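# Build a three-rod train matching the pink rod

## Task

Using three rods of three different colours (not the pink one), lay out one straight train whose total length equals the pink rod's 9 cm. Colour gives length in cm: blue 1, magenta 2, grey 3, orange 4, lime 5, purple 6, red 7, green 8, pink 9, turquoise 10. Every rod in the train must rest flat on the table top itself, each end touching the next, with no bend and no rod raised above another. No second train may be built.

## Robot and tools

Robot: two UR-style arms, left_arm and right_arm, each ending in a four-digit hand (index, middle, ring, thumb). right_arm has a right hand, left_arm a mirrored left hand. Bases in the scene frame: left_arm at (+0.070, +0.448, +0.041) m, right_arm at (-0.025, -0.372, +0.041) m. A camera stand sits behind the arms.

Frames. Scene frame: origin at table-top height between the arms, +z up, +x out over the table, left_arm on the +y side. Reported hand positions (m), quaternions (wxyz) and velocities are in each arm's own base frame. Motion offsets are expressed in the axes of that arm's current Hand target. Hand point axes: +z points along straight fingers toward the tips, +y points out of the palm face, +x runs across the palm away from the thumb on the right hand (toward the thumb on the left hand). Reported positions may be off by a few cm.

Row layout (used by execute_actions and move): one flat list of 48 numbers covering both arms, each in [-1, 1]. Order: left_arm dx, dy, dz, rx, ry, rz; then 16 left hand joint numbers; left current_limit; left speed; then the same 24 for right_arm. The 16 hand numbers go: index_mcp, index_abd, index_pip, index_dip, thumb_cmc, thumb_axl, thumb_mcp, thumb_ipl, middle_mcp, middle_abd, middle_pip, middle_dip, ring_mcp, ring_abd, ring_pip, ring_dip. The same order is used in hand_goal, hand_measured, hand_current_ma, hand_state.

Pose numbers are offsets, not poses: they count from the arm's Hand target as it stands when the action or move begins, in that target's axes. 1.0 equals 0.6 m of travel or 180 degrees of turn; rx, ry, rz form a single rotation vector. Sending all six zeros re-asks for the current Hand target. Repeating a nonzero offset moves the arm further. Orientation is clipped per step to 32 degrees from the measured one.

Hand numbers are absolute goal angles, mapped linearly between each hinge's stops; 0 is a goal, not 'hold'. To keep a hand unchanged, echo its hand_goal, hand_current_limit and hand_speed. Bending toward -1: _mcp curls at the knuckle (straight at +0.75), _pip (straight +0.58), _dip (straight +0.70), _abd swings sideways (straight 0.00), thumb_cmc swings the thumb in front of the palm (+0.71 beside palm), thumb_axl rolls it (+0.68), thumb_mcp (+0.23) and thumb_ipl (+0.17) bend it. On the left hand, index_dip goals stop at +89.3 degrees. current_limit maps -1..+1 to 0..550 mA (minimum 11 mA); start value +0.4. speed sets goal slew as (speed+1)/2 of 8.5 rad/s; start value -0.6. Avoid holding current at 495 mA or above: after 5 s a motor shuts off for 10 s.

execute_actions(actions, cameras): actions is a list of actions; each action is up to 15 rows at 1/30 s, the last row held to fill 15 steps. Every row counts from the action's starting Hand target. An empty list returns state plus all images.

move(target, speed, blend, stop_force, zero, blocking, cameras): straight-line path to a target row (or up to 15 rows, all offsets from the same starting Hand targets). speed in m/s, 0.002 to 3.6, default 0.25. blend in m rounds corners in a list. stop_force 3 to 120 N ends an arm's path when its wrist sensor feels that push; use it slowly when approaching the table or a rod, and leave it out when backing off a contact. zero (default true) rezeroes before the move. blocking=false returns early but cannot go with stop_force. Paths avoid nothing. Result adds a 'move:' line: done, off_target, moving, held, fault, plus limits such as paced or held.

wait(seconds 0-10), stop() brakes a running move, zoom_image(camera, region [x0,y0,x1,y1], max 504x504) on cam_high, cam_left_wrist or cam_right_wrist, zero_wrist_force(arm), read_manual(section) gives only licence text, finished_scene() ends irreversibly.

Results: joint positions/torques, Hand target, end-effector pose, wrist force/torque (in hand axes, with a peak line), hand_state words (moving, goal, blocked, overload). Images: 896x504.

Cautions: the arms are stiff; overshooting a firm contact or 150 N (approx.) on any part causes a 10 s fault stop, as does torque at the joint limits (wrist 25.4 N m). Do not let the hands collide or grip each other. Keep paths away from an arm's own base. Do not drop rods, release them moving, slam, or let anything leave the table; that fails or costs. Long reaches or pushing into unreachable poses heat motors and can trigger a 30-60 s brake. A loose object may occasionally get nudged, so check the train before finishing.

Each tool is called after "Call:" in YAML: its name, and indented under it one key for each argument.

## Session

Call:
execute_actions:
  actions: []

Scene clock: 0.00 s.
left_arm: end_effector_position=(+0.2542, -0.2964, +0.2281) hand_goal=(+0.754, +0.000, +0.576, +0.696, +0.714, +0.678, +0.226, +0.168, +0.754, +0.000, +0.576, +0.696, +0.754, +0.000, +0.576, +0.696) hand_measured=(+0.754, +0.000, +0.576, +0.696, +0.714, +0.678, +0.226, +0.168, +0.754, +0.000, +0.576, +0.696, +0.754, +0.000, +0.576, +0.696) hand_current_ma=(+0, +0, +0, +0, +0, +0, +0, +0, +0, +0, +0, +0, +0, +0, +0, +0) hand_state=(goal, goal, goal, goal, goal, goal, goal, goal, goal, goal, goal, goal, goal, goal, goal, goal) hand_current_limit=0.40 hand_speed=-0.60 end_effector_quat_wxyz=(+0.267, +0.833, -0.476, +0.092) | right_arm: end_effector_position=(+0.3916, -0.2752, +0.0879) hand_goal=(+0.754, +0.000, +0.576, +0.696, +0.714, +0.678, +0.226, +0.168, +0.754, +0.000, +0.576, +0.696, +0.754, +0.000, +0.576, +0.696) hand_measured=(+0.754, +0.000, +0.576, +0.696, +0.714, +0.678, +0.226, +0.168, +0.754, +0.000, +0.576, +0.696, +0.754, +0.000, +0.576, +0.696) hand_current_ma=(+0, +0, +0, +0, +0, +0, +0, +0, +0, +0, +0, +0, +0, +0, +0, +0) hand_state=(goal, goal, goal, goal, goal, goal, goal, goal, goal, goal, goal, goal, goal, goal, goal, goal) hand_current_limit=0.40 hand_speed=-0.60 end_effector_quat_wxyz=(-0.069, +0.794, -0.604, +0.004)
Joint positions: left_arm=[3.173 -1.294 -2.313 -1.245 1.013 -3.604] | right_arm=[-0.824 -1.275 1.946 -2.228 -1.433 2.047]
Joint velocities: within noise
Joint torques (N m): no reading
Wrist force (N): no reading
Wrist torque (N m): no reading
Wrist force, peak (N): no reading
Hand target: left_arm +0.2542, -0.2964, +0.2281; +0.267, +0.833, -0.476, +0.092 | right_arm +0.3916, -0.2752, +0.0879; -0.069, +0.794, -0.604, +0.004

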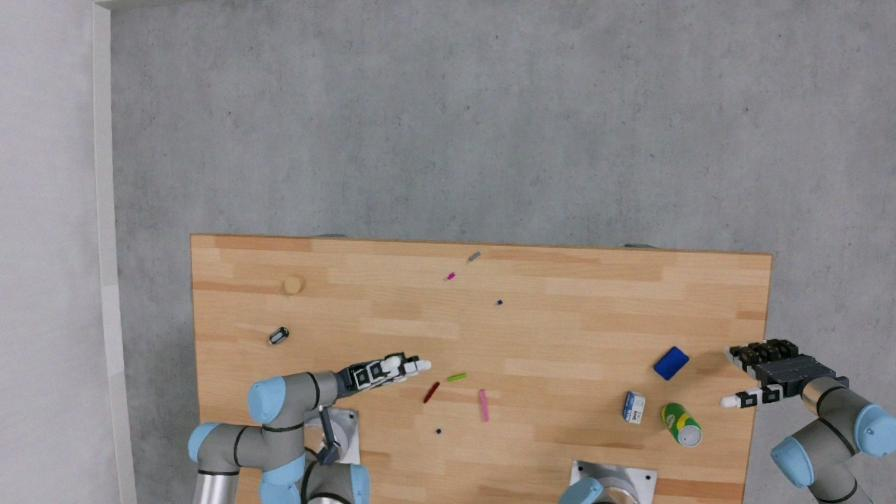

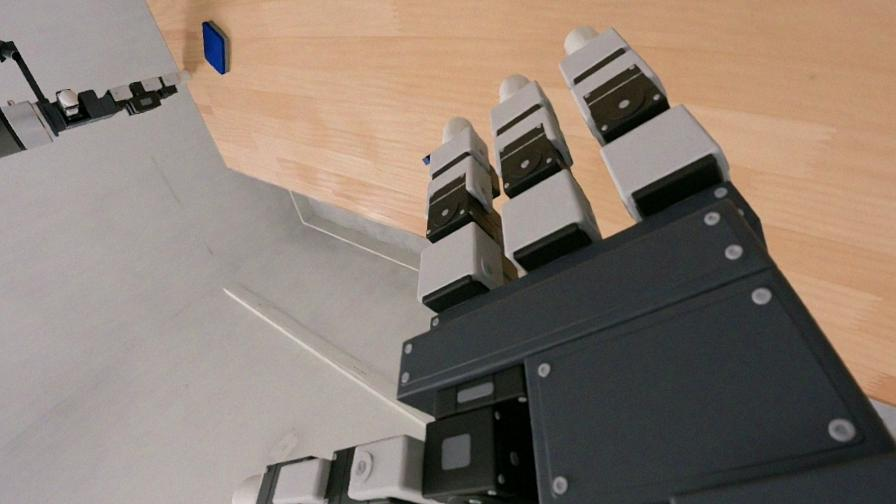

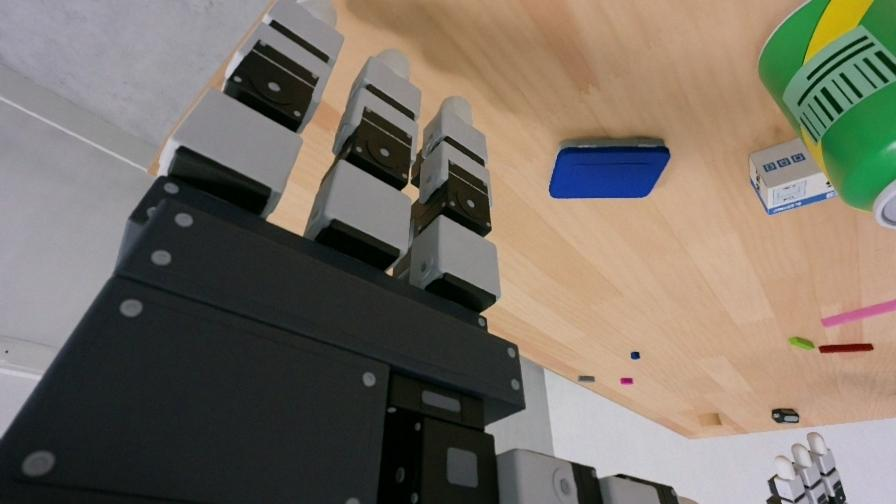

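Call:
zoom_image:
  camera: "cam_high"
  region: [400, 340, 520, 460]

Call:
zoom_image:
  camera: "cam_high"
  region: [420, 230, 530, 320]

Scaled by 4.200.

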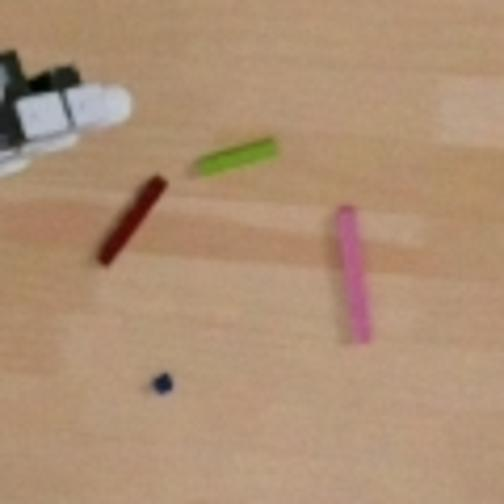

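Scaled by 4.582.

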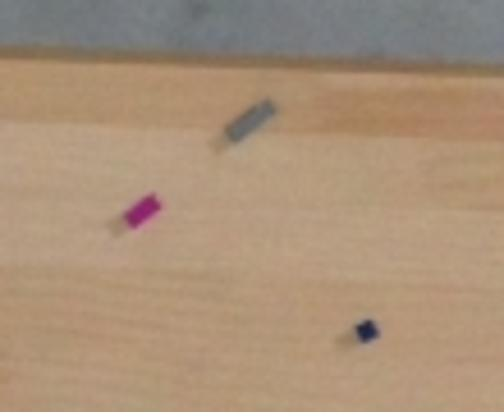

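Call:
move:
  target: [0.2613,-0.0875,0.0260,-0.0142,-0.2016,0.4878, 0.754,0,0.576,0.696,0.714,0.678,0.226,0.168,0.754,0,0.576,0.696,0.754,0,-0.8,-0.3,0.4,-0.6, 0,0,0,0,0,0, 0.754,0,0.576,0.696,0.714,0.678,0.226,0.168,0.754,0,0.576,0.696,0.754,0,0.576,0.696,0.4,-0.6]
  speed: 0.3
  cameras: ["all"]

Scene clock: 152.93 s.
left_arm: end_effector_position=(+0.3800, -0.4001, +0.2600) hand_goal=(+0.754, +0.000, +0.576, +0.696, +0.714, +0.678, +0.226, +0.168, +0.754, +0.000, +0.576, +0.696, +0.754, +0.000, -0.800, -0.300) hand_measured=(+0.754, +0.000, +0.576, +0.696, +0.714, +0.678, +0.224, +0.168, +0.754, +0.000, +0.576, +0.696, +0.754, +0.000, -0.794, -0.298) hand_current_ma=(+0, +0, +0, +0, +0, +0, -1, +0, +0, +0, +0, +0, +0, +0, +3, +1) hand_state=(goal, goal, goal, goal, goal, goal, goal, goal, goal, goal, goal, goal, goal, goal, goal, goal) hand_current_limit=0.40 hand_speed=-0.60 end_effector_quat_wxyz=(-0.001, -0.259, +0.966, +0.000) | right_arm: end_effector_position=(+0.3916, -0.2752, +0.0879) hand_goal=(+0.754, +0.000, +0.576, +0.696, +0.714, +0.678, +0.226, +0.168, +0.754, +0.000, +0.576, +0.696, +0.754, +0.000, +0.576, +0.696) hand_measured=(+0.754, +0.000, +0.576, +0.696, +0.714, +0.678, +0.224, +0.168, +0.754, +0.000, +0.576, +0.696, +0.754, +0.000, +0.576, +0.696) hand_current_ma=(+0, +0, +0, +0, +0, +0, -1, +0, +0, +0, +0, +0, +0, +0, +0, +0) hand_state=(goal, goal, goal, goal, goal, goal, goal, goal, goal, goal, goal, goal, goal, goal, goal, goal) hand_current_limit=0.40 hand_speed=-0.60 end_effector_quat_wxyz=(-0.069, +0.794, -0.604, +0.004)
Joint positions: left_arm=[2.544 -1.909 -1.422 -1.382 1.57 -2.692] | right_arm=[-0.824 -1.275 1.946 -2.228 -1.433 2.047]
Joint torques (N m): left_arm=[6.83 41.07 18.46 1.49 -0.61 0.68] | right_arm=[0.31 -34.6 -19.54 -2.37 0.32 0.11]
Wrist force (N): left_arm=[1.5 -0.1 0.0] | right_arm=[-0.1 0.0 0.1]
Wrist torque (N m): left_arm=[-0.12 -0.18 0.32] | right_arm=[0.00 0.02 -0.01]
Wrist force, peak (N): left_arm=[2.0 -0.4 0.2] | right_arm=[0.0 0.4 0.5]
Hand target: left_arm +0.3800, -0.4000, +0.2600; +0.000, -0.259, +0.966, +0.000 | right_arm +0.3916, -0.2752, +0.0879; -0.069, +0.794, -0.604, +0.004
Off the commanded pose: left_arm 0.000 m, 0 deg | right_arm 0.000 m, 0 deg.
move: done

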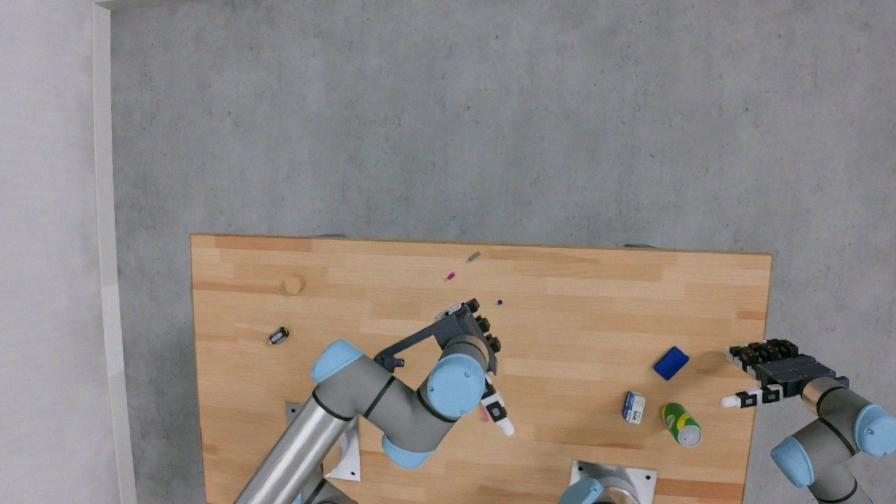

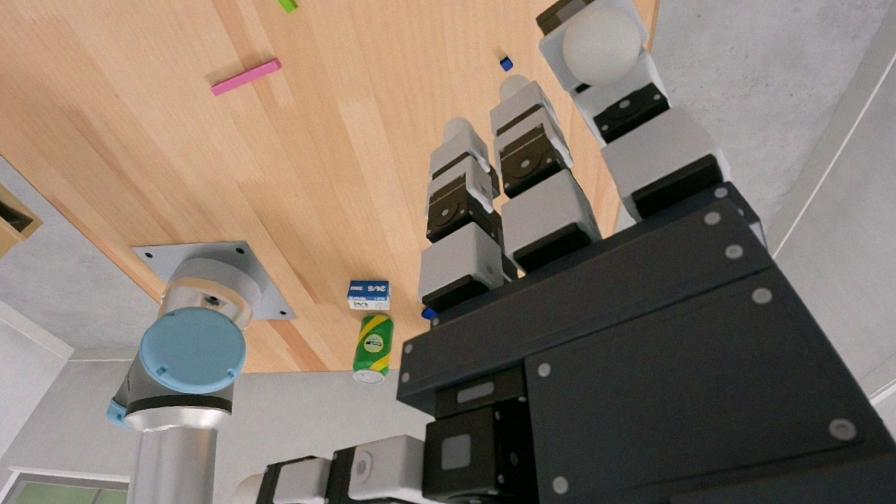

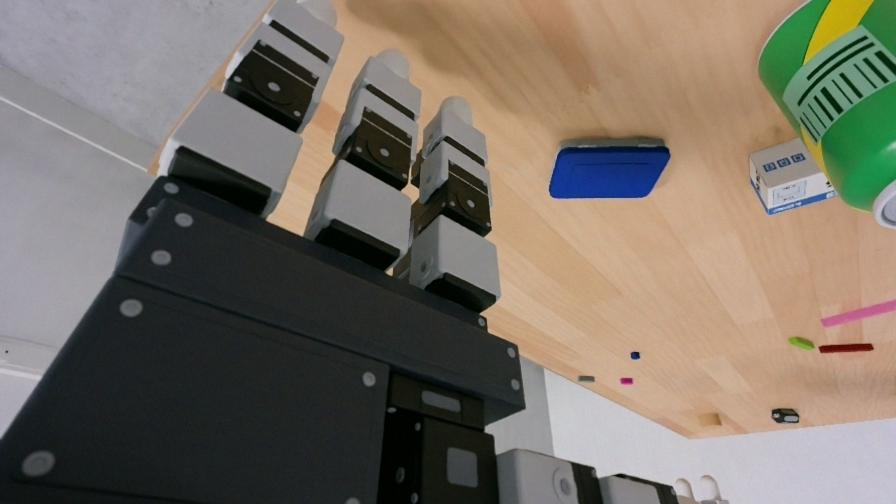

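Call:
move:
  target: [-0.2317,-0.0953,0.1983,0,0,-0.0483, 0.754,0,0.576,0.696,0.714,0.678,0.226,0.168,0.754,0,0.576,0.696,0.754,0,-0.8,-0.3,0.4,-0.6, 0,0,0,0,0,0, 0.754,0,0.576,0.696,0.714,0.678,0.226,0.168,0.754,0,0.576,0.696,0.754,0,0.576,0.696,0.4,-0.6]
  speed: 0.3
  cameras: ["cam_left_wrist","cam_high"]

Call:
zoom_image:
  camera: "cam_left_wrist"
  region: [400, 0, 640, 200]

Scene clock: 187.27 s.
left_arm: end_effector_position=(+0.5288, -0.3800, +0.1410) hand_goal=(+0.754, +0.000, +0.576, +0.696, +0.714, +0.678, +0.226, +0.168, +0.754, +0.000, +0.576, +0.696, +0.754, +0.000, -0.800, -0.300) hand_measured=(+0.754, +0.000, +0.576, +0.696, +0.714, +0.678, +0.222, +0.168, +0.754, +0.000, +0.576, +0.696, +0.754, +0.000, -0.794, -0.298) hand_current_ma=(+0, +0, +0, +0, +0, +0, -2, +0, +0, +0, +0, +0, +0, +0, +3, +1) hand_state=(goal, goal, goal, goal, goal, goal, goal, goal, goal, goal, goal, goal, goal, goal, goal, goal) hand_current_limit=0.40 hand_speed=-0.60 end_effector_quat_wxyz=(+0.000, -0.332, +0.943, +0.000) | right_arm: end_effector_position=(+0.3916, -0.2752, +0.0879) hand_goal=(+0.754, +0.000, +0.576, +0.696, +0.714, +0.678, +0.226, +0.168, +0.754, +0.000, +0.576, +0.696, +0.754, +0.000, +0.576, +0.696) hand_measured=(+0.754, +0.000, +0.576, +0.696, +0.714, +0.678, +0.224, +0.168, +0.754, +0.000, +0.576, +0.696, +0.754, +0.000, +0.576, +0.696) hand_current_ma=(+0, +0, +0, +0, +0, +0, -1, +0, +0, +0, +0, +0, +0, +0, +0, +0) hand_state=(goal, goal, goal, goal, goal, goal, goal, goal, goal, goal, goal, goal, goal, goal, goal, goal) hand_current_limit=0.40 hand_speed=-0.60 end_effector_quat_wxyz=(-0.069, +0.794, -0.604, +0.004)
Joint positions: left_arm=[2.699 -2.221 -1.258 -1.234 1.57 -2.689] | right_arm=[-0.824 -1.275 1.946 -2.228 -1.433 2.047]
Joint torques (N m): left_arm=[-0.66 37.21 22.4 3.03 0.48 1.09] | right_arm=[-0.44 -36.03 -18.75 -2.36 0.43 0.1]
Wrist force (N): left_arm=[1.5 0.1 0.2] | right_arm=[0.1 0.1 0.0]
Wrist torque (N m): left_arm=[-0.08 -0.18 0.31] | right_arm=[0.01 -0.01 0.01]
Wrist force, peak (N): left_arm=[3.6 0.9 -1.4] | right_arm=[0.1 0.4 0.2]
Hand target: left_arm +0.5289, -0.3800, +0.1409; +0.000, -0.332, +0.943, +0.000 | right_arm +0.3916, -0.2752, +0.0879; -0.069, +0.794, -0.604, +0.004
Off the commanded pose: left_arm 0.000 m, 0 deg | right_arm 0.000 m, 0 deg.
move: done
Images, in order (width x height): cam_high 896x504, cam_left_wrist 896x504.

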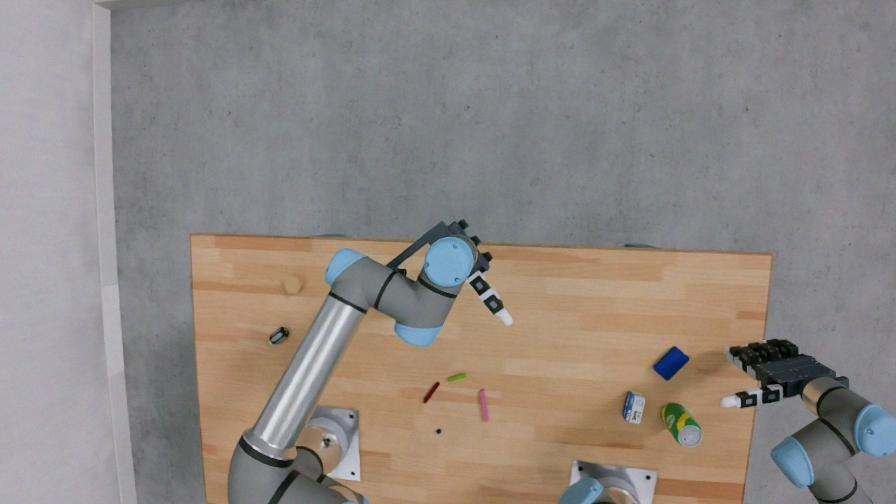

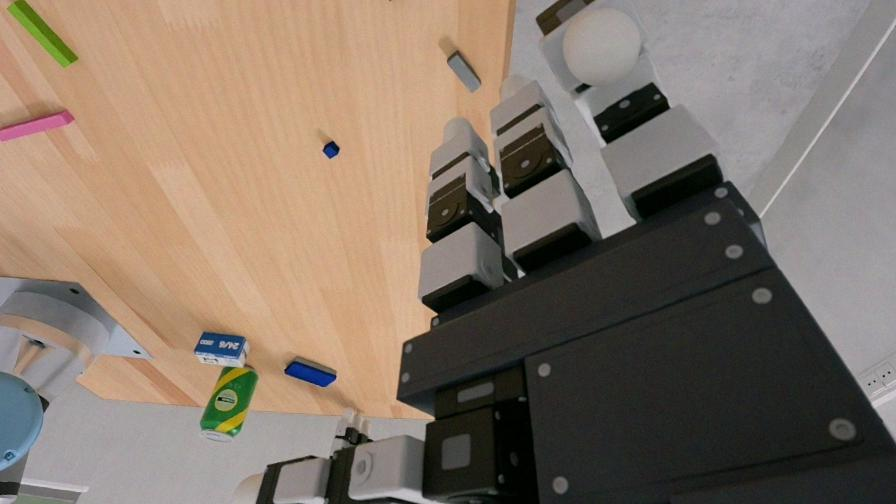

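Scaled by 2.100.

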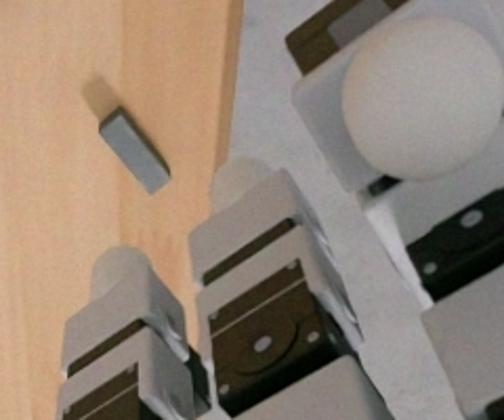

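Call:
move:
  target: [0.0167,0.010,0.075,0,0,0, 0.754,0,0.576,0.696,0.714,0.678,0.226,0.168,0.754,0,0.576,0.696,0.754,0,-0.8,-0.3,0.4,-0.6, 0,0,0,0,0,0, 0.754,0,0.576,0.696,0.714,0.678,0.226,0.168,0.754,0,0.576,0.696,0.754,0,0.576,0.696,0.4,-0.6]
  speed: 0.1
  cameras: ["cam_left_wrist"]

Call:
zoom_image:
  camera: "cam_left_wrist"
  region: [400, 0, 600, 160]

Scene clock: 202.93 s.
left_arm: end_effector_position=(+0.5172, -0.3816, +0.0959) hand_goal=(+0.754, +0.000, +0.576, +0.696, +0.714, +0.678, +0.226, +0.168, +0.754, +0.000, +0.576, +0.696, +0.754, +0.000, -0.800, -0.300) hand_measured=(+0.754, +0.000, +0.576, +0.696, +0.714, +0.678, +0.222, +0.168, +0.754, +0.000, +0.576, +0.696, +0.754, +0.000, -0.794, -0.298) hand_current_ma=(+0, +0, +0, +0, +0, +0, -2, +0, +0, +0, +0, +0, +0, +0, +3, +1) hand_state=(goal, goal, goal, goal, goal, goal, goal, goal, goal, goal, goal, goal, goal, goal, goal, goal) hand_current_limit=0.40 hand_speed=-0.60 end_effector_quat_wxyz=(-0.001, -0.331, +0.943, +0.000) | right_arm: end_effector_position=(+0.3916, -0.2752, +0.0879) hand_goal=(+0.754, +0.000, +0.576, +0.696, +0.714, +0.678, +0.226, +0.168, +0.754, +0.000, +0.576, +0.696, +0.754, +0.000, +0.576, +0.696) hand_measured=(+0.754, +0.000, +0.576, +0.696, +0.714, +0.678, +0.224, +0.168, +0.754, +0.000, +0.576, +0.696, +0.754, +0.000, +0.576, +0.696) hand_current_ma=(+0, +0, +0, +0, +0, +0, -1, +0, +0, +0, +0, +0, +0, +0, +0, +0) hand_state=(goal, goal, goal, goal, goal, goal, goal, goal, goal, goal, goal, goal, goal, goal, goal, goal) hand_current_limit=0.40 hand_speed=-0.60 end_effector_quat_wxyz=(-0.069, +0.794, -0.604, +0.004)
Joint positions: left_arm=[2.69 -2.244 -1.343 -1.126 1.57 -2.698] | right_arm=[-0.824 -1.275 1.946 -2.228 -1.433 2.047]
Joint torques (N m): left_arm=[8.76 51.3 30.83 1.72 -0.82 1.04] | right_arm=[0.15 -35.71 -18.09 -2.44 0.41 0.33]
Wrist force (N): left_arm=[1.8 0.6 0.2] | right_arm=[-0.1 0.0 0.5]
Wrist torque (N m): left_arm=[-0.03 -0.21 0.33] | right_arm=[-0.03 0.01 -0.01]
Wrist force, peak (N): left_arm=[1.9 0.6 0.8] | right_arm=[-0.2 0.1 0.4]
Hand target: left_arm +0.5172, -0.3816, +0.0959; +0.000, -0.332, +0.943, +0.000 | right_arm +0.3916, -0.2752, +0.0879; -0.069, +0.794, -0.604, +0.004
Off the commanded pose: left_arm 0.000 m, 0 deg | right_arm 0.000 m, 0 deg.
move: done
Images, in order (width x height): cam_left_wrist 896x504.

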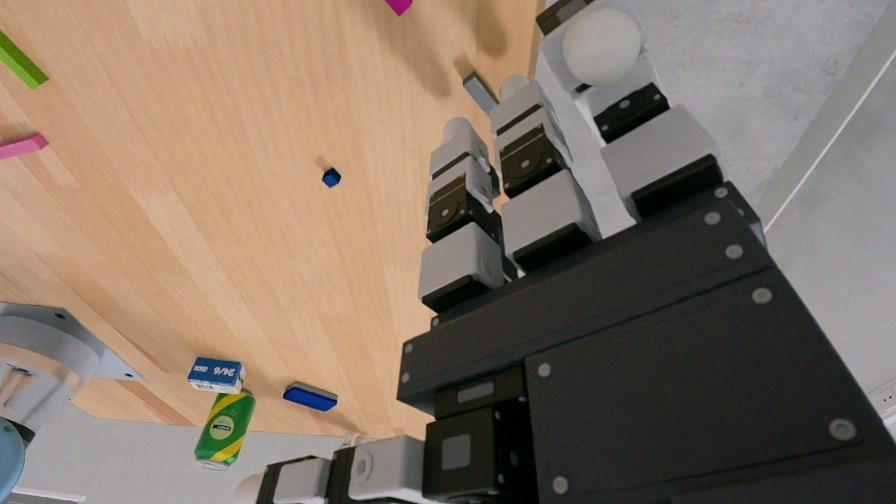

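Scaled by 2.520.

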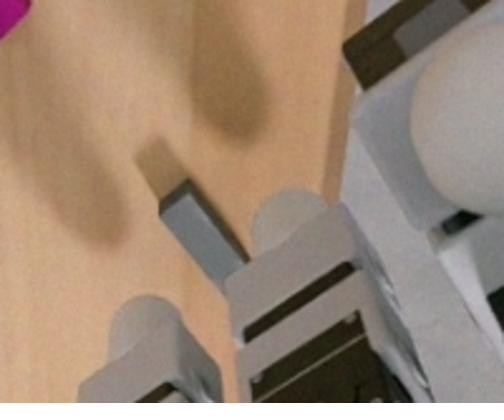

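Call:
move:
  target: [0,0,0.040,0,0,0, 0.754,0,0.576,0.696,0.714,0.678,0.226,0.168,0.754,0,0.576,0.696,0.754,0,-0.8,-0.3,0.4,-0.6, 0,0,0,0,0,0, 0.754,0,0.576,0.696,0.714,0.678,0.226,0.168,0.754,0,0.576,0.696,0.754,0,0.576,0.696,0.4,-0.6]
  speed: 0.008
  stop_force: 4
  cameras: ["cam_left_wrist"]

Call:
zoom_image:
  camera: "cam_left_wrist"
  region: [400, 40, 600, 200]

Scene clock: 217.93 s.
left_arm: end_effector_position=(+0.5172, -0.3816, +0.0824) hand_goal=(+0.754, +0.000, +0.576, +0.696, +0.714, +0.678, +0.226, +0.168, +0.754, +0.000, +0.576, +0.696, +0.754, +0.000, -0.800, -0.300) hand_measured=(+0.754, +0.000, +0.576, +0.696, +0.714, +0.678, +0.222, +0.168, +0.754, +0.000, +0.576, +0.696, +0.754, +0.000, -0.794, -0.298) hand_current_ma=(+0, +0, +0, +0, +0, +0, -2, +0, +0, +0, +0, +0, +0, +0, +3, +1) hand_state=(goal, goal, goal, goal, goal, goal, goal, goal, goal, goal, goal, goal, goal, goal, goal, goal) hand_current_limit=0.40 hand_speed=-0.60 end_effector_quat_wxyz=(+0.000, -0.332, +0.943, +0.000) | right_arm: end_effector_position=(+0.3916, -0.2752, +0.0879) hand_goal=(+0.754, +0.000, +0.576, +0.696, +0.714, +0.678, +0.226, +0.168, +0.754, +0.000, +0.576, +0.696, +0.754, +0.000, +0.576, +0.696) hand_measured=(+0.754, +0.000, +0.576, +0.696, +0.714, +0.678, +0.224, +0.168, +0.754, +0.000, +0.576, +0.696, +0.754, +0.000, +0.576, +0.696) hand_current_ma=(+0, +0, +0, +0, +0, +0, -1, +0, +0, +0, +0, +0, +0, +0, +0, +0) hand_state=(goal, goal, goal, goal, goal, goal, goal, goal, goal, goal, goal, goal, goal, goal, goal, goal) hand_current_limit=0.40 hand_speed=-0.60 end_effector_quat_wxyz=(-0.069, +0.794, -0.604, +0.004)
Joint positions: left_arm=[2.69 -2.259 -1.356 -1.098 1.57 -2.698] | right_arm=[-0.824 -1.275 1.946 -2.228 -1.433 2.047]
Joint torques (N m): left_arm=[5.22 48.01 29.7 0.64 -0.8 -0.12] | right_arm=[-0.55 -35.57 -18.27 -2.44 0.47 0.49]
Wrist force (N): left_arm=[1.7 0.0 -4.5] | right_arm=[-0.2 0.2 0.1]
Wrist torque (N m): left_arm=[0.28 -0.22 0.33] | right_arm=[0.02 0.02 -0.01]
Wrist force, peak (N): left_arm=[1.9 0.1 -9.4] | right_arm=[-0.1 0.3 0.4]
Hand target: left_arm +0.5172, -0.3816, +0.0824; +0.000, -0.332, +0.943, +0.000 (not the last commanded pose) | right_arm +0.3916, -0.2752, +0.0879; -0.069, +0.794, -0.604, +0.004
Off the commanded pose: left_arm 0.010 m, 0 deg | right_arm 0.000 m, 0 deg.
move: contact (left_arm)
Images, in order (width x height): cam_left_wrist 896x504.

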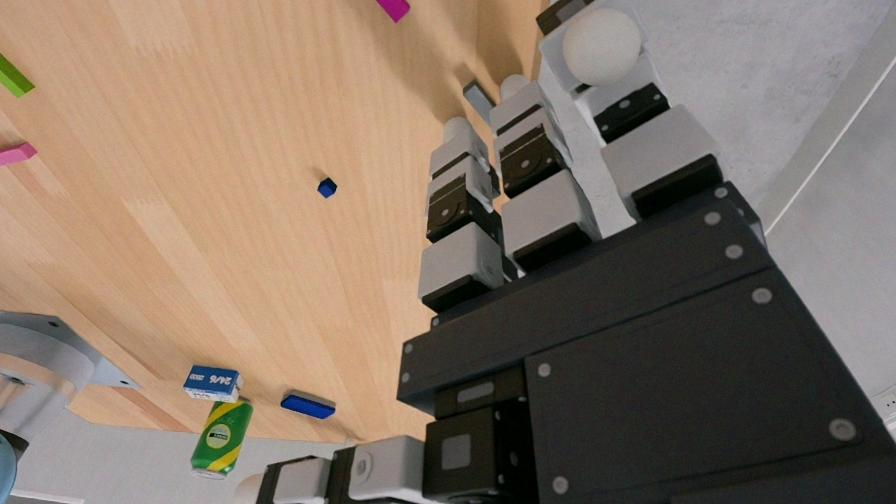

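Scaled by 2.520.

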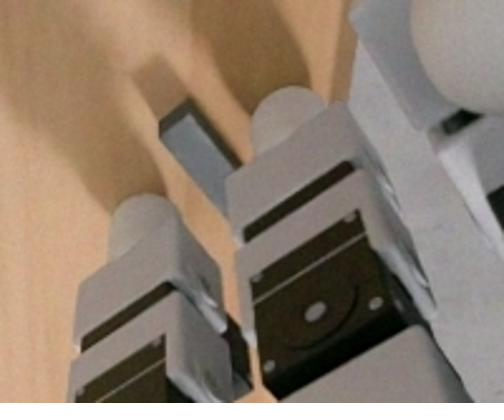

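Call:
move:
  target:
    - [0,0,-0.0055,0,0,0, 0.754,0,0.576,0.696,0.714,0.678,0.226,0.168,0.754,0,0.576,0.696,0.754,0,-0.8,-0.3,0.4,-0.6, 0,0,0,0,0,0, 0.754,0,0.576,0.696,0.714,0.678,0.226,0.168,0.754,0,0.576,0.696,0.754,0,0.576,0.696,0.4,-0.6]
    - [0,0,-0.0055,0,0,0, 0.754,-0.14,0.576,0.696,0.714,0.678,0.226,0.168,0.754,0.14,0.576,0.696,0.754,0,-0.8,-0.3,0.0,-0.92, 0,0,0,0,0,0, 0.754,0,0.576,0.696,0.714,0.678,0.226,0.168,0.754,0,0.576,0.696,0.754,0,0.576,0.696,0.4,-0.6]
  speed: 0.05
  cameras: ["cam_left_wrist"]

Call:
zoom_image:
  camera: "cam_left_wrist"
  region: [400, 40, 600, 200]

Scene clock: 228.53 s.
left_arm: end_effector_position=(+0.5173, -0.3816, +0.0857) hand_goal=(+0.754, -0.140, +0.576, +0.696, +0.714, +0.678, +0.226, +0.168, +0.754, +0.140, +0.576, +0.696, +0.754, +0.000, -0.800, -0.300) hand_measured=(+0.754, -0.090, +0.576, +0.696, +0.714, +0.678, +0.222, +0.168, +0.754, +0.092, +0.576, +0.696, +0.754, +0.000, -0.794, -0.298) hand_current_ma=(+0, +65, +0, +0, +0, +0, -2, +0, +0, -62, +0, +0, +0, +0, +3, +1) hand_state=(goal, blocked, goal, goal, goal, goal, goal, goal, goal, blocked, goal, goal, goal, goal, goal, goal) hand_current_limit=0.00 hand_speed=-0.92 end_effector_quat_wxyz=(+0.000, -0.332, +0.943, +0.000) | right_arm: end_effector_position=(+0.3916, -0.2752, +0.0879) hand_goal=(+0.754, +0.000, +0.576, +0.696, +0.714, +0.678, +0.226, +0.168, +0.754, +0.000, +0.576, +0.696, +0.754, +0.000, +0.576, +0.696) hand_measured=(+0.754, +0.000, +0.576, +0.696, +0.714, +0.678, +0.224, +0.168, +0.754, +0.000, +0.576, +0.696, +0.754, +0.000, +0.576, +0.696) hand_current_ma=(+0, +0, +0, +0, +0, +0, -1, +0, +0, +0, +0, +0, +0, +0, +0, +0) hand_state=(goal, goal, goal, goal, goal, goal, goal, goal, goal, goal, goal, goal, goal, goal, goal, goal) hand_current_limit=0.40 hand_speed=-0.60 end_effector_quat_wxyz=(-0.069, +0.794, -0.604, +0.004)
Joint positions: left_arm=[2.69 -2.255 -1.353 -1.105 1.57 -2.698] | right_arm=[-0.824 -1.275 1.946 -2.228 -1.433 2.047]
Joint torques (N m): left_arm=[5.81 38.64 20.17 3.53 -0.69 0.51] | right_arm=[-0.04 -35.6 -18.88 -2.45 0.51 0.53]
Wrist force (N): left_arm=[1.5 0.2 0.0] | right_arm=[0.1 0.1 0.3]
Wrist torque (N m): left_arm=[-0.06 -0.18 0.31] | right_arm=[-0.01 -0.01 0.01]
Wrist force, peak (N): left_arm=[1.9 0.0 -5.2] | right_arm=[-0.2 0.4 0.3]
Hand target: left_arm +0.5172, -0.3816, +0.0857; +0.000, -0.332, +0.943, +0.000 | right_arm +0.3916, -0.2752, +0.0879; -0.069, +0.794, -0.604, +0.004
Off the commanded pose: left_arm 0.000 m, 0 deg | right_arm 0.000 m, 0 deg.
move: done
Images, in order (width x height): cam_left_wrist 896x504.

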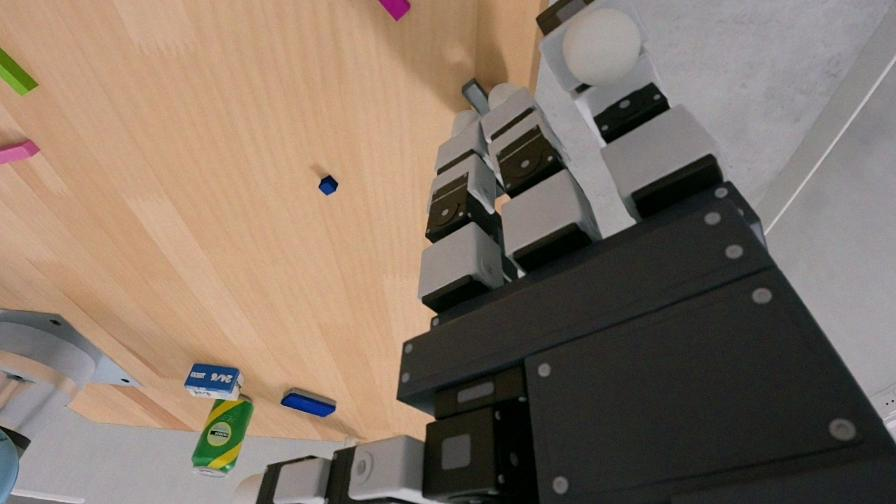

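Scaled by 2.520.

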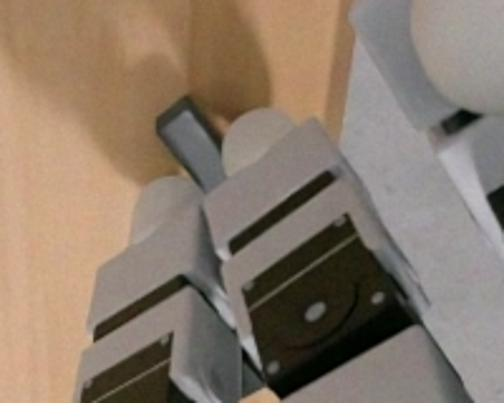

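Call:
move:
  target: [0.3690,0.2624,0,0,0,0.1189, 0.754,-0.14,0.576,0.696,0.714,0.678,0.226,0.168,0.754,0.14,0.576,0.696,0.754,0,-0.8,-0.3,0.0,-0.92, 0,0,0,0,0,0, 0.754,0,0.576,0.696,0.714,0.678,0.226,0.168,0.754,0,0.576,0.696,0.754,0,0.576,0.696,0.4,-0.6]
  speed: 0.1
  cameras: ["cam_left_wrist","cam_high"]

Call:
zoom_image:
  camera: "cam_left_wrist"
  region: [300, 0, 600, 200]

Scene clock: 264.33 s.
left_arm: end_effector_position=(+0.2460, -0.3972, +0.0859) hand_goal=(+0.754, -0.140, +0.576, +0.696, +0.714, +0.678, +0.226, +0.168, +0.754, +0.140, +0.576, +0.696, +0.754, +0.000, -0.800, -0.300) hand_measured=(+0.754, -0.094, +0.576, +0.696, +0.714, +0.678, +0.222, +0.168, +0.756, +0.094, +0.578, +0.696, +0.754, +0.000, -0.794, -0.298) hand_current_ma=(+0, +56, +0, +0, +0, +0, -2, +0, +0, -57, +0, +0, +0, +0, +3, +1) hand_state=(goal, blocked, goal, goal, goal, goal, goal, goal, goal, blocked, goal, goal, goal, goal, goal, goal) hand_current_limit=0.00 hand_speed=-0.92 end_effector_quat_wxyz=(+0.000, -0.151, +0.989, +0.000) | right_arm: end_effector_position=(+0.3916, -0.2752, +0.0879) hand_goal=(+0.754, +0.000, +0.576, +0.696, +0.714, +0.678, +0.226, +0.168, +0.754, +0.000, +0.576, +0.696, +0.754, +0.000, +0.576, +0.696) hand_measured=(+0.754, +0.000, +0.576, +0.696, +0.714, +0.678, +0.224, +0.168, +0.754, +0.000, +0.576, +0.696, +0.754, +0.000, +0.576, +0.696) hand_current_ma=(+0, +0, +0, +0, +0, +0, -1, +0, +0, +0, +0, +0, +0, +0, +0, +0) hand_state=(goal, goal, goal, goal, goal, goal, goal, goal, goal, goal, goal, goal, goal, goal, goal, goal) hand_current_limit=0.40 hand_speed=-0.60 end_effector_quat_wxyz=(-0.069, +0.794, -0.604, +0.004)
Joint positions: left_arm=[2.369 -1.898 -1.933 -0.882 1.57 -2.645] | right_arm=[-0.824 -1.275 1.946 -2.228 -1.433 2.047]
Joint torques (N m): left_arm=[10.48 23.73 29.27 0.71 -0.47 0.67] | right_arm=[-0.45 -35.39 -18.33 -2.33 0.48 0.59]
Wrist force (N): left_arm=[1.6 0.0 0.2] | right_arm=[0.1 0.0 0.1]
Wrist torque (N m): left_arm=[-0.12 -0.15 0.33] | right_arm=[0.01 -0.01 0.01]
Wrist force, peak (N): left_arm=[1.6 -0.3 -2.1] | right_arm=[-0.2 0.2 0.5]
Hand target: left_arm +0.2460, -0.3972, +0.0859; +0.000, -0.151, +0.989, +0.000 | right_arm +0.3916, -0.2752, +0.0879; -0.069, +0.794, -0.604, +0.004
Off the commanded pose: left_arm 0.000 m, 0 deg | right_arm 0.000 m, 0 deg.
move: done
Images, in order (width x height): cam_high 896x504, cam_left_wrist 896x504.

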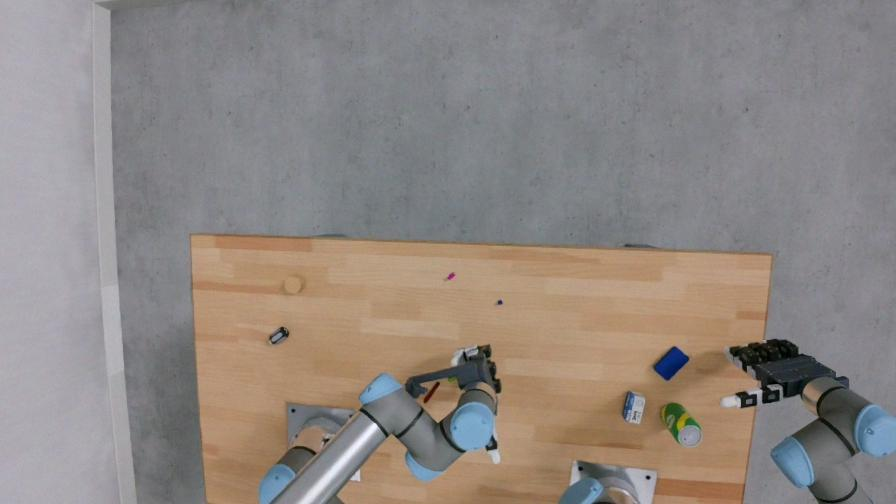

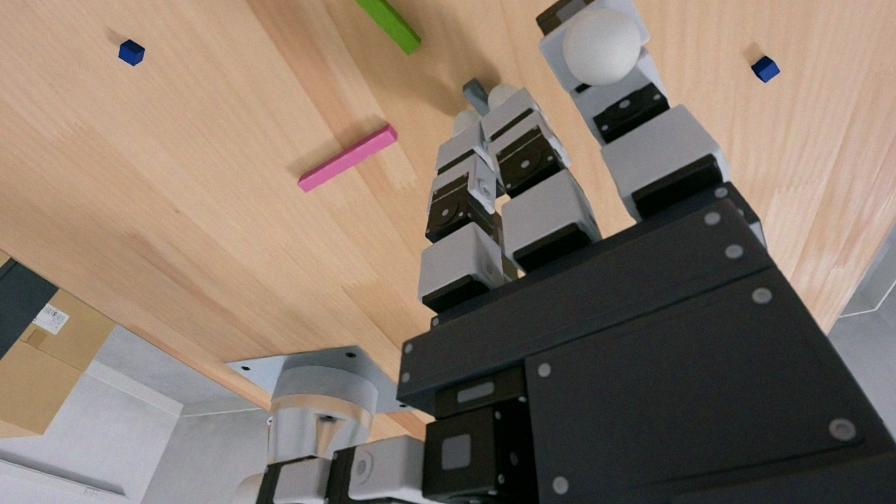

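Scaled by 1.680.

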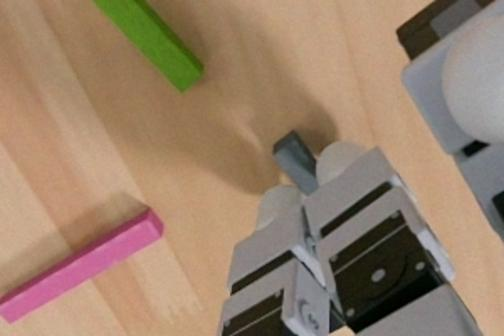

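Call:
zoom_image:
  camera: "cam_left_wrist"
  region: [340, 0, 440, 80]

Call:
zoom_image:
  camera: "cam_left_wrist"
  region: [440, 50, 540, 130]

Scaled by 5.040.

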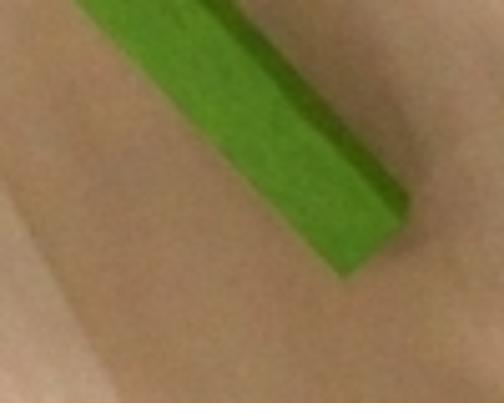

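Scaled by 5.040.

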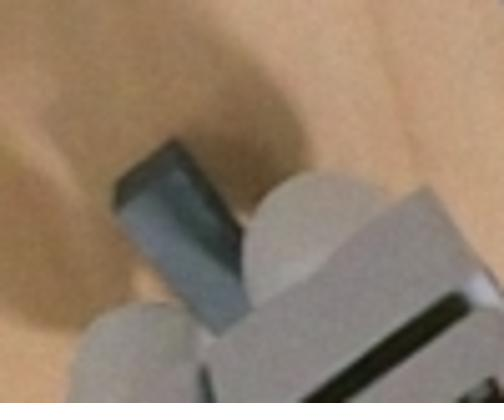

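Call:
move:
  target: [0.0208,0.0570,0,0,0,-0.0094, 0.754,-0.14,0.576,0.696,0.714,0.678,0.226,0.168,0.754,0.14,0.576,0.696,0.754,0,-0.8,-0.3,0.0,-0.92, 0,0,0,0,0,0, 0.754,0,0.576,0.696,0.714,0.678,0.226,0.168,0.754,0,0.576,0.696,0.754,0,0.576,0.696,0.4,-0.6]
  speed: 0.06
  cameras: ["cam_left_wrist"]

Call:
zoom_image:
  camera: "cam_left_wrist"
  region: [400, 30, 525, 130]

Scene clock: 292.03 s.
left_arm: end_effector_position=(+0.2240, -0.3683, +0.0859) hand_goal=(+0.754, -0.140, +0.576, +0.696, +0.714, +0.678, +0.226, +0.168, +0.754, +0.140, +0.576, +0.696, +0.754, +0.000, -0.800, -0.300) hand_measured=(+0.754, -0.094, +0.576, +0.696, +0.714, +0.678, +0.222, +0.168, +0.756, +0.094, +0.578, +0.696, +0.754, +0.000, -0.794, -0.298) hand_current_ma=(+0, +56, +0, +0, +0, +0, -2, +0, +0, -57, +0, +0, +0, +0, +3, +1) hand_state=(goal, blocked, goal, goal, goal, goal, goal, goal, goal, blocked, goal, goal, goal, goal, goal, goal) hand_current_limit=0.00 hand_speed=-0.92 end_effector_quat_wxyz=(+0.000, -0.165, +0.986, +0.000) | right_arm: end_effector_position=(+0.3916, -0.2752, +0.0879) hand_goal=(+0.754, +0.000, +0.576, +0.696, +0.714, +0.678, +0.226, +0.168, +0.754, +0.000, +0.576, +0.696, +0.754, +0.000, +0.576, +0.696) hand_measured=(+0.754, +0.000, +0.576, +0.696, +0.714, +0.678, +0.224, +0.168, +0.754, +0.000, +0.576, +0.696, +0.754, +0.000, +0.576, +0.696) hand_current_ma=(+0, +0, +0, +0, +0, +0, -1, +0, +0, +0, +0, +0, +0, +0, +0, +0) hand_state=(goal, goal, goal, goal, goal, goal, goal, goal, goal, goal, goal, goal, goal, goal, goal, goal) hand_current_limit=0.40 hand_speed=-0.60 end_effector_quat_wxyz=(-0.069, +0.794, -0.604, +0.004)
Joint positions: left_arm=[2.385 -1.825 -2.036 -0.852 1.57 -2.659] | right_arm=[-0.824 -1.275 1.946 -2.228 -1.433 2.047]
Joint torques (N m): left_arm=[-7.19 19.95 28.08 0.8 -0.22 1.02] | right_arm=[-0.25 -36.26 -18.62 -2.54 0.66 0.69]
Wrist force (N): left_arm=[1.3 -0.3 0.3] | right_arm=[-0.1 0.1 0.1]
Wrist torque (N m): left_arm=[-0.17 -0.13 0.32] | right_arm=[0.02 0.02 -0.01]
Wrist force, peak (N): left_arm=[1.8 0.7 0.2] | right_arm=[-0.2 0.4 0.3]
Hand target: left_arm +0.2239, -0.3683, +0.0859; +0.000, -0.165, +0.986, +0.000 | right_arm +0.3916, -0.2752, +0.0879; -0.069, +0.794, -0.604, +0.004
Off the commanded pose: left_arm 0.000 m, 0 deg | right_arm 0.000 m, 0 deg.
move: done
Images, in order (width x height): cam_left_wrist 896x504.

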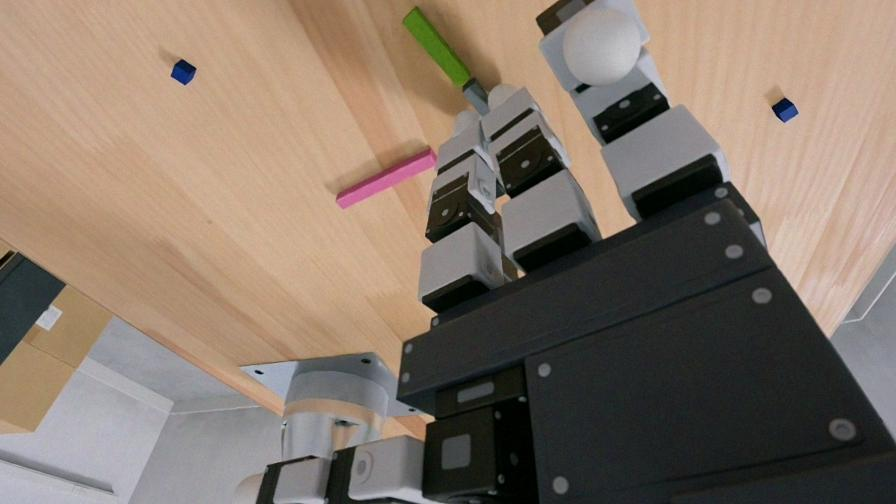

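Scaled by 4.032.

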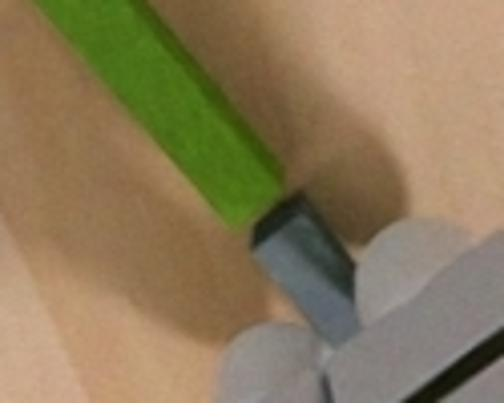

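Call:
move:
  target: [0.0008,0.0130,0,0,0,0, 0.754,-0.14,0.576,0.696,0.714,0.678,0.226,0.168,0.754,0.14,0.576,0.696,0.754,0,-0.8,-0.3,0.0,-0.92, 0,0,0,0,0,0, 0.754,0,0.576,0.696,0.714,0.678,0.226,0.168,0.754,0,0.576,0.696,0.754,0,0.576,0.696,0.4,-0.6]
  speed: 0.02
  cameras: ["cam_left_wrist"]

Call:
zoom_image:
  camera: "cam_left_wrist"
  region: [400, 0, 525, 120]

Scene clock: 304.27 s.
left_arm: end_effector_position=(+0.2209, -0.3610, +0.0859) hand_goal=(+0.754, -0.140, +0.576, +0.696, +0.714, +0.678, +0.226, +0.168, +0.754, +0.140, +0.576, +0.696, +0.754, +0.000, -0.800, -0.300) hand_measured=(+0.754, -0.094, +0.576, +0.696, +0.714, +0.678, +0.222, +0.168, +0.756, +0.094, +0.578, +0.696, +0.754, +0.000, -0.794, -0.298) hand_current_ma=(+0, +56, +0, +0, +0, +0, -2, +0, +0, -57, +0, +0, +0, +0, +3, +1) hand_state=(goal, blocked, goal, goal, goal, goal, goal, goal, goal, blocked, goal, goal, goal, goal, goal, goal) hand_current_limit=0.00 hand_speed=-0.92 end_effector_quat_wxyz=(+0.000, -0.165, +0.986, +0.000) | right_arm: end_effector_position=(+0.3916, -0.2752, +0.0879) hand_goal=(+0.754, +0.000, +0.576, +0.696, +0.714, +0.678, +0.226, +0.168, +0.754, +0.000, +0.576, +0.696, +0.754, +0.000, +0.576, +0.696) hand_measured=(+0.754, +0.000, +0.576, +0.696, +0.714, +0.678, +0.224, +0.168, +0.754, +0.000, +0.576, +0.696, +0.754, +0.000, +0.576, +0.696) hand_current_ma=(+0, +0, +0, +0, +0, +0, -1, +0, +0, +0, +0, +0, +0, +0, +0, +0) hand_state=(goal, goal, goal, goal, goal, goal, goal, goal, goal, goal, goal, goal, goal, goal, goal, goal) hand_current_limit=0.40 hand_speed=-0.60 end_effector_quat_wxyz=(-0.069, +0.794, -0.604, +0.004)
Joint positions: left_arm=[2.392 -1.809 -2.058 -0.847 1.57 -2.652] | right_arm=[-0.824 -1.275 1.946 -2.228 -1.433 2.047]
Joint torques (N m): left_arm=[0.43 17.04 29.19 2.45 -0.45 0.25] | right_arm=[-0.06 -35.38 -18.55 -2.74 0.57 0.8]
Wrist force (N): left_arm=[1.3 -0.1 0.2] | right_arm=[0.0 0.1 0.0]
Wrist torque (N m): left_arm=[-0.10 -0.14 0.18] | right_arm=[0.02 0.00 0.00]
Wrist force, peak (N): left_arm=[1.7 -0.1 0.1] | right_arm=[0.0 -0.1 0.6]
Hand target: left_arm +0.2209, -0.3611, +0.0859; +0.000, -0.165, +0.986, +0.000 | right_arm +0.3916, -0.2752, +0.0879; -0.069, +0.794, -0.604, +0.004
Off the commanded pose: left_arm 0.000 m, 0 deg | right_arm 0.000 m, 0 deg.
move: done
Images, in order (width x height): cam_left_wrist 896x504.

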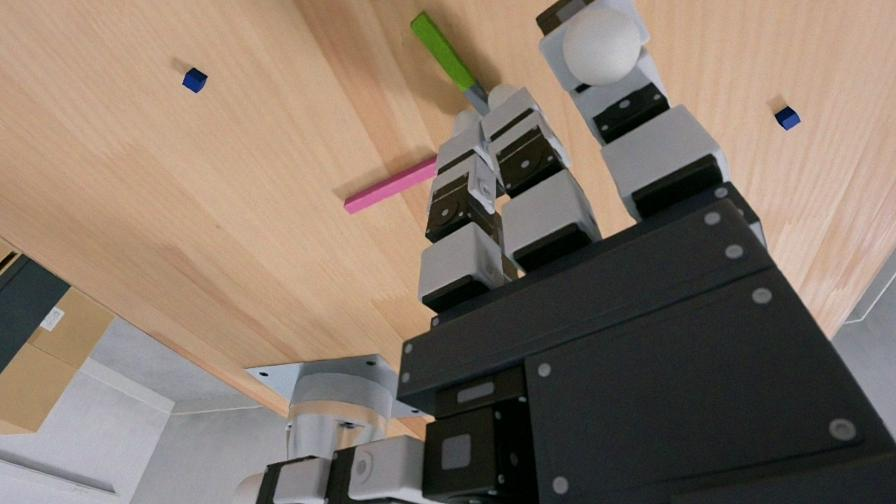

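Scaled by 4.032.

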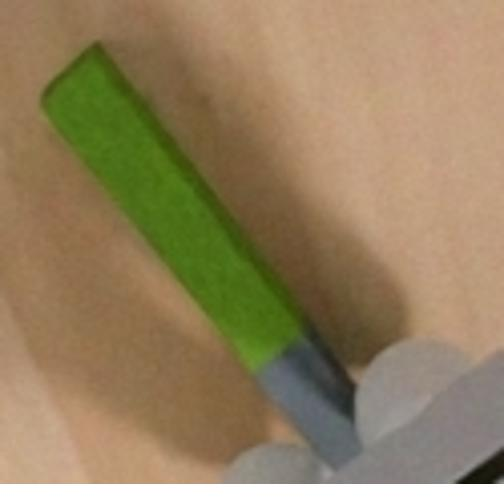

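Call:
move:
  target:
    - [0,0,0,0,0,0, 0.754,0.0,0.576,0.696,0.714,0.678,0.226,0.168,0.754,0.0,0.576,0.696,0.754,0,-0.8,-0.3,0.0,-0.92, 0,0,0,0,0,0, 0.754,0,0.576,0.696,0.714,0.678,0.226,0.168,0.754,0,0.576,0.696,0.754,0,0.576,0.696,0.4,-0.6]
    - [0,0,-0.0833,0,0,0, 0.754,0.0,0.576,0.696,0.714,0.678,0.226,0.168,0.754,0.0,0.576,0.696,0.754,0,-0.8,-0.3,0.0,-0.92, 0,0,0,0,0,0, 0.754,0,0.576,0.696,0.714,0.678,0.226,0.168,0.754,0,0.576,0.696,0.754,0,0.576,0.696,0.4,-0.6]
  speed: 0.1
  cameras: ["cam_left_wrist"]

Call:
zoom_image:
  camera: "cam_left_wrist"
  region: [380, 0, 540, 140]

Scene clock: 319.83 s.
left_arm: end_effector_position=(+0.2210, -0.3611, +0.1359) hand_goal=(+0.754, +0.000, +0.576, +0.696, +0.714, +0.678, +0.226, +0.168, +0.754, +0.000, +0.576, +0.696, +0.754, +0.000, -0.800, -0.300) hand_measured=(+0.754, -0.004, +0.576, +0.696, +0.714, +0.678, +0.222, +0.168, +0.756, +0.004, +0.578, +0.696, +0.754, +0.000, -0.794, -0.298) hand_current_ma=(+0, -1, +0, +0, +0, +0, -2, +0, +0, +1, +0, +0, +0, +0, +3, +1) hand_state=(goal, goal, goal, goal, goal, goal, goal, goal, goal, goal, goal, goal, goal, goal, goal, goal) hand_current_limit=0.00 hand_speed=-0.92 end_effector_quat_wxyz=(+0.000, -0.165, +0.986, +0.000) | right_arm: end_effector_position=(+0.3916, -0.2752, +0.0879) hand_goal=(+0.754, +0.000, +0.576, +0.696, +0.714, +0.678, +0.226, +0.168, +0.754, +0.000, +0.576, +0.696, +0.754, +0.000, +0.576, +0.696) hand_measured=(+0.754, +0.000, +0.576, +0.696, +0.714, +0.678, +0.224, +0.168, +0.754, +0.000, +0.576, +0.696, +0.754, +0.000, +0.576, +0.696) hand_current_ma=(+0, +0, +0, +0, +0, +0, -1, +0, +0, +0, +0, +0, +0, +0, +0, +0) hand_state=(goal, goal, goal, goal, goal, goal, goal, goal, goal, goal, goal, goal, goal, goal, goal, goal) hand_current_limit=0.40 hand_speed=-0.60 end_effector_quat_wxyz=(-0.069, +0.794, -0.604, +0.004)
Joint positions: left_arm=[2.392 -1.729 -1.998 -0.986 1.57 -2.653] | right_arm=[-0.824 -1.275 1.946 -2.228 -1.433 2.047]
Joint torques (N m): left_arm=[8.09 21.37 14.37 2.39 0.15 1.22] | right_arm=[-1.17 -35.77 -18.05 -2.51 0.58 0.81]
Wrist force (N): left_arm=[1.6 -0.1 0.5] | right_arm=[0.0 0.1 0.2]
Wrist torque (N m): left_arm=[-0.15 -0.17 0.19] | right_arm=[0.01 0.00 0.00]
Wrist force, peak (N): left_arm=[1.3 0.0 1.4] | right_arm=[0.0 0.1 0.6]
Hand target: left_arm +0.2210, -0.3611, +0.1359; +0.000, -0.165, +0.986, +0.000 | right_arm +0.3916, -0.2752, +0.0879; -0.069, +0.794, -0.604, +0.004
Off the commanded pose: left_arm 0.000 m, 0 deg | right_arm 0.000 m, 0 deg.
move: done
Images, in order (width x height): cam_left_wrist 896x504.

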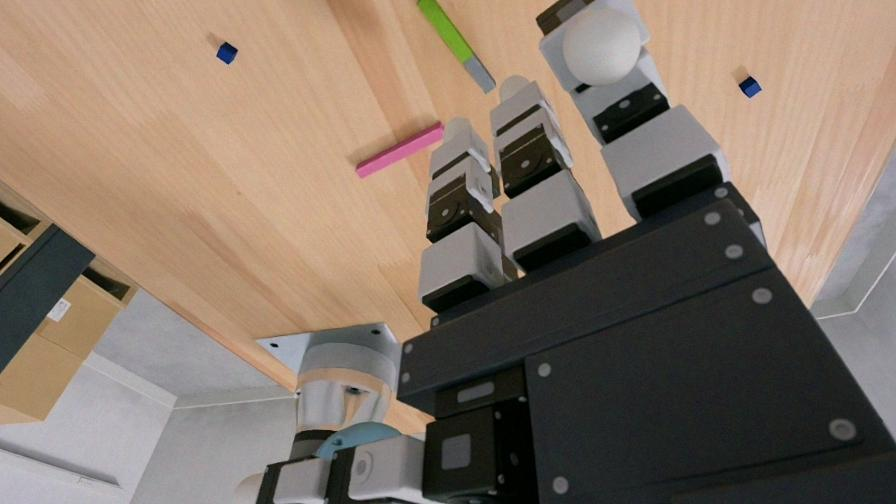

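Scaled by 3.150.

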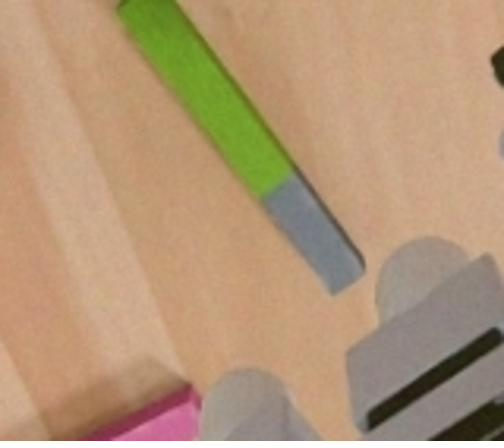

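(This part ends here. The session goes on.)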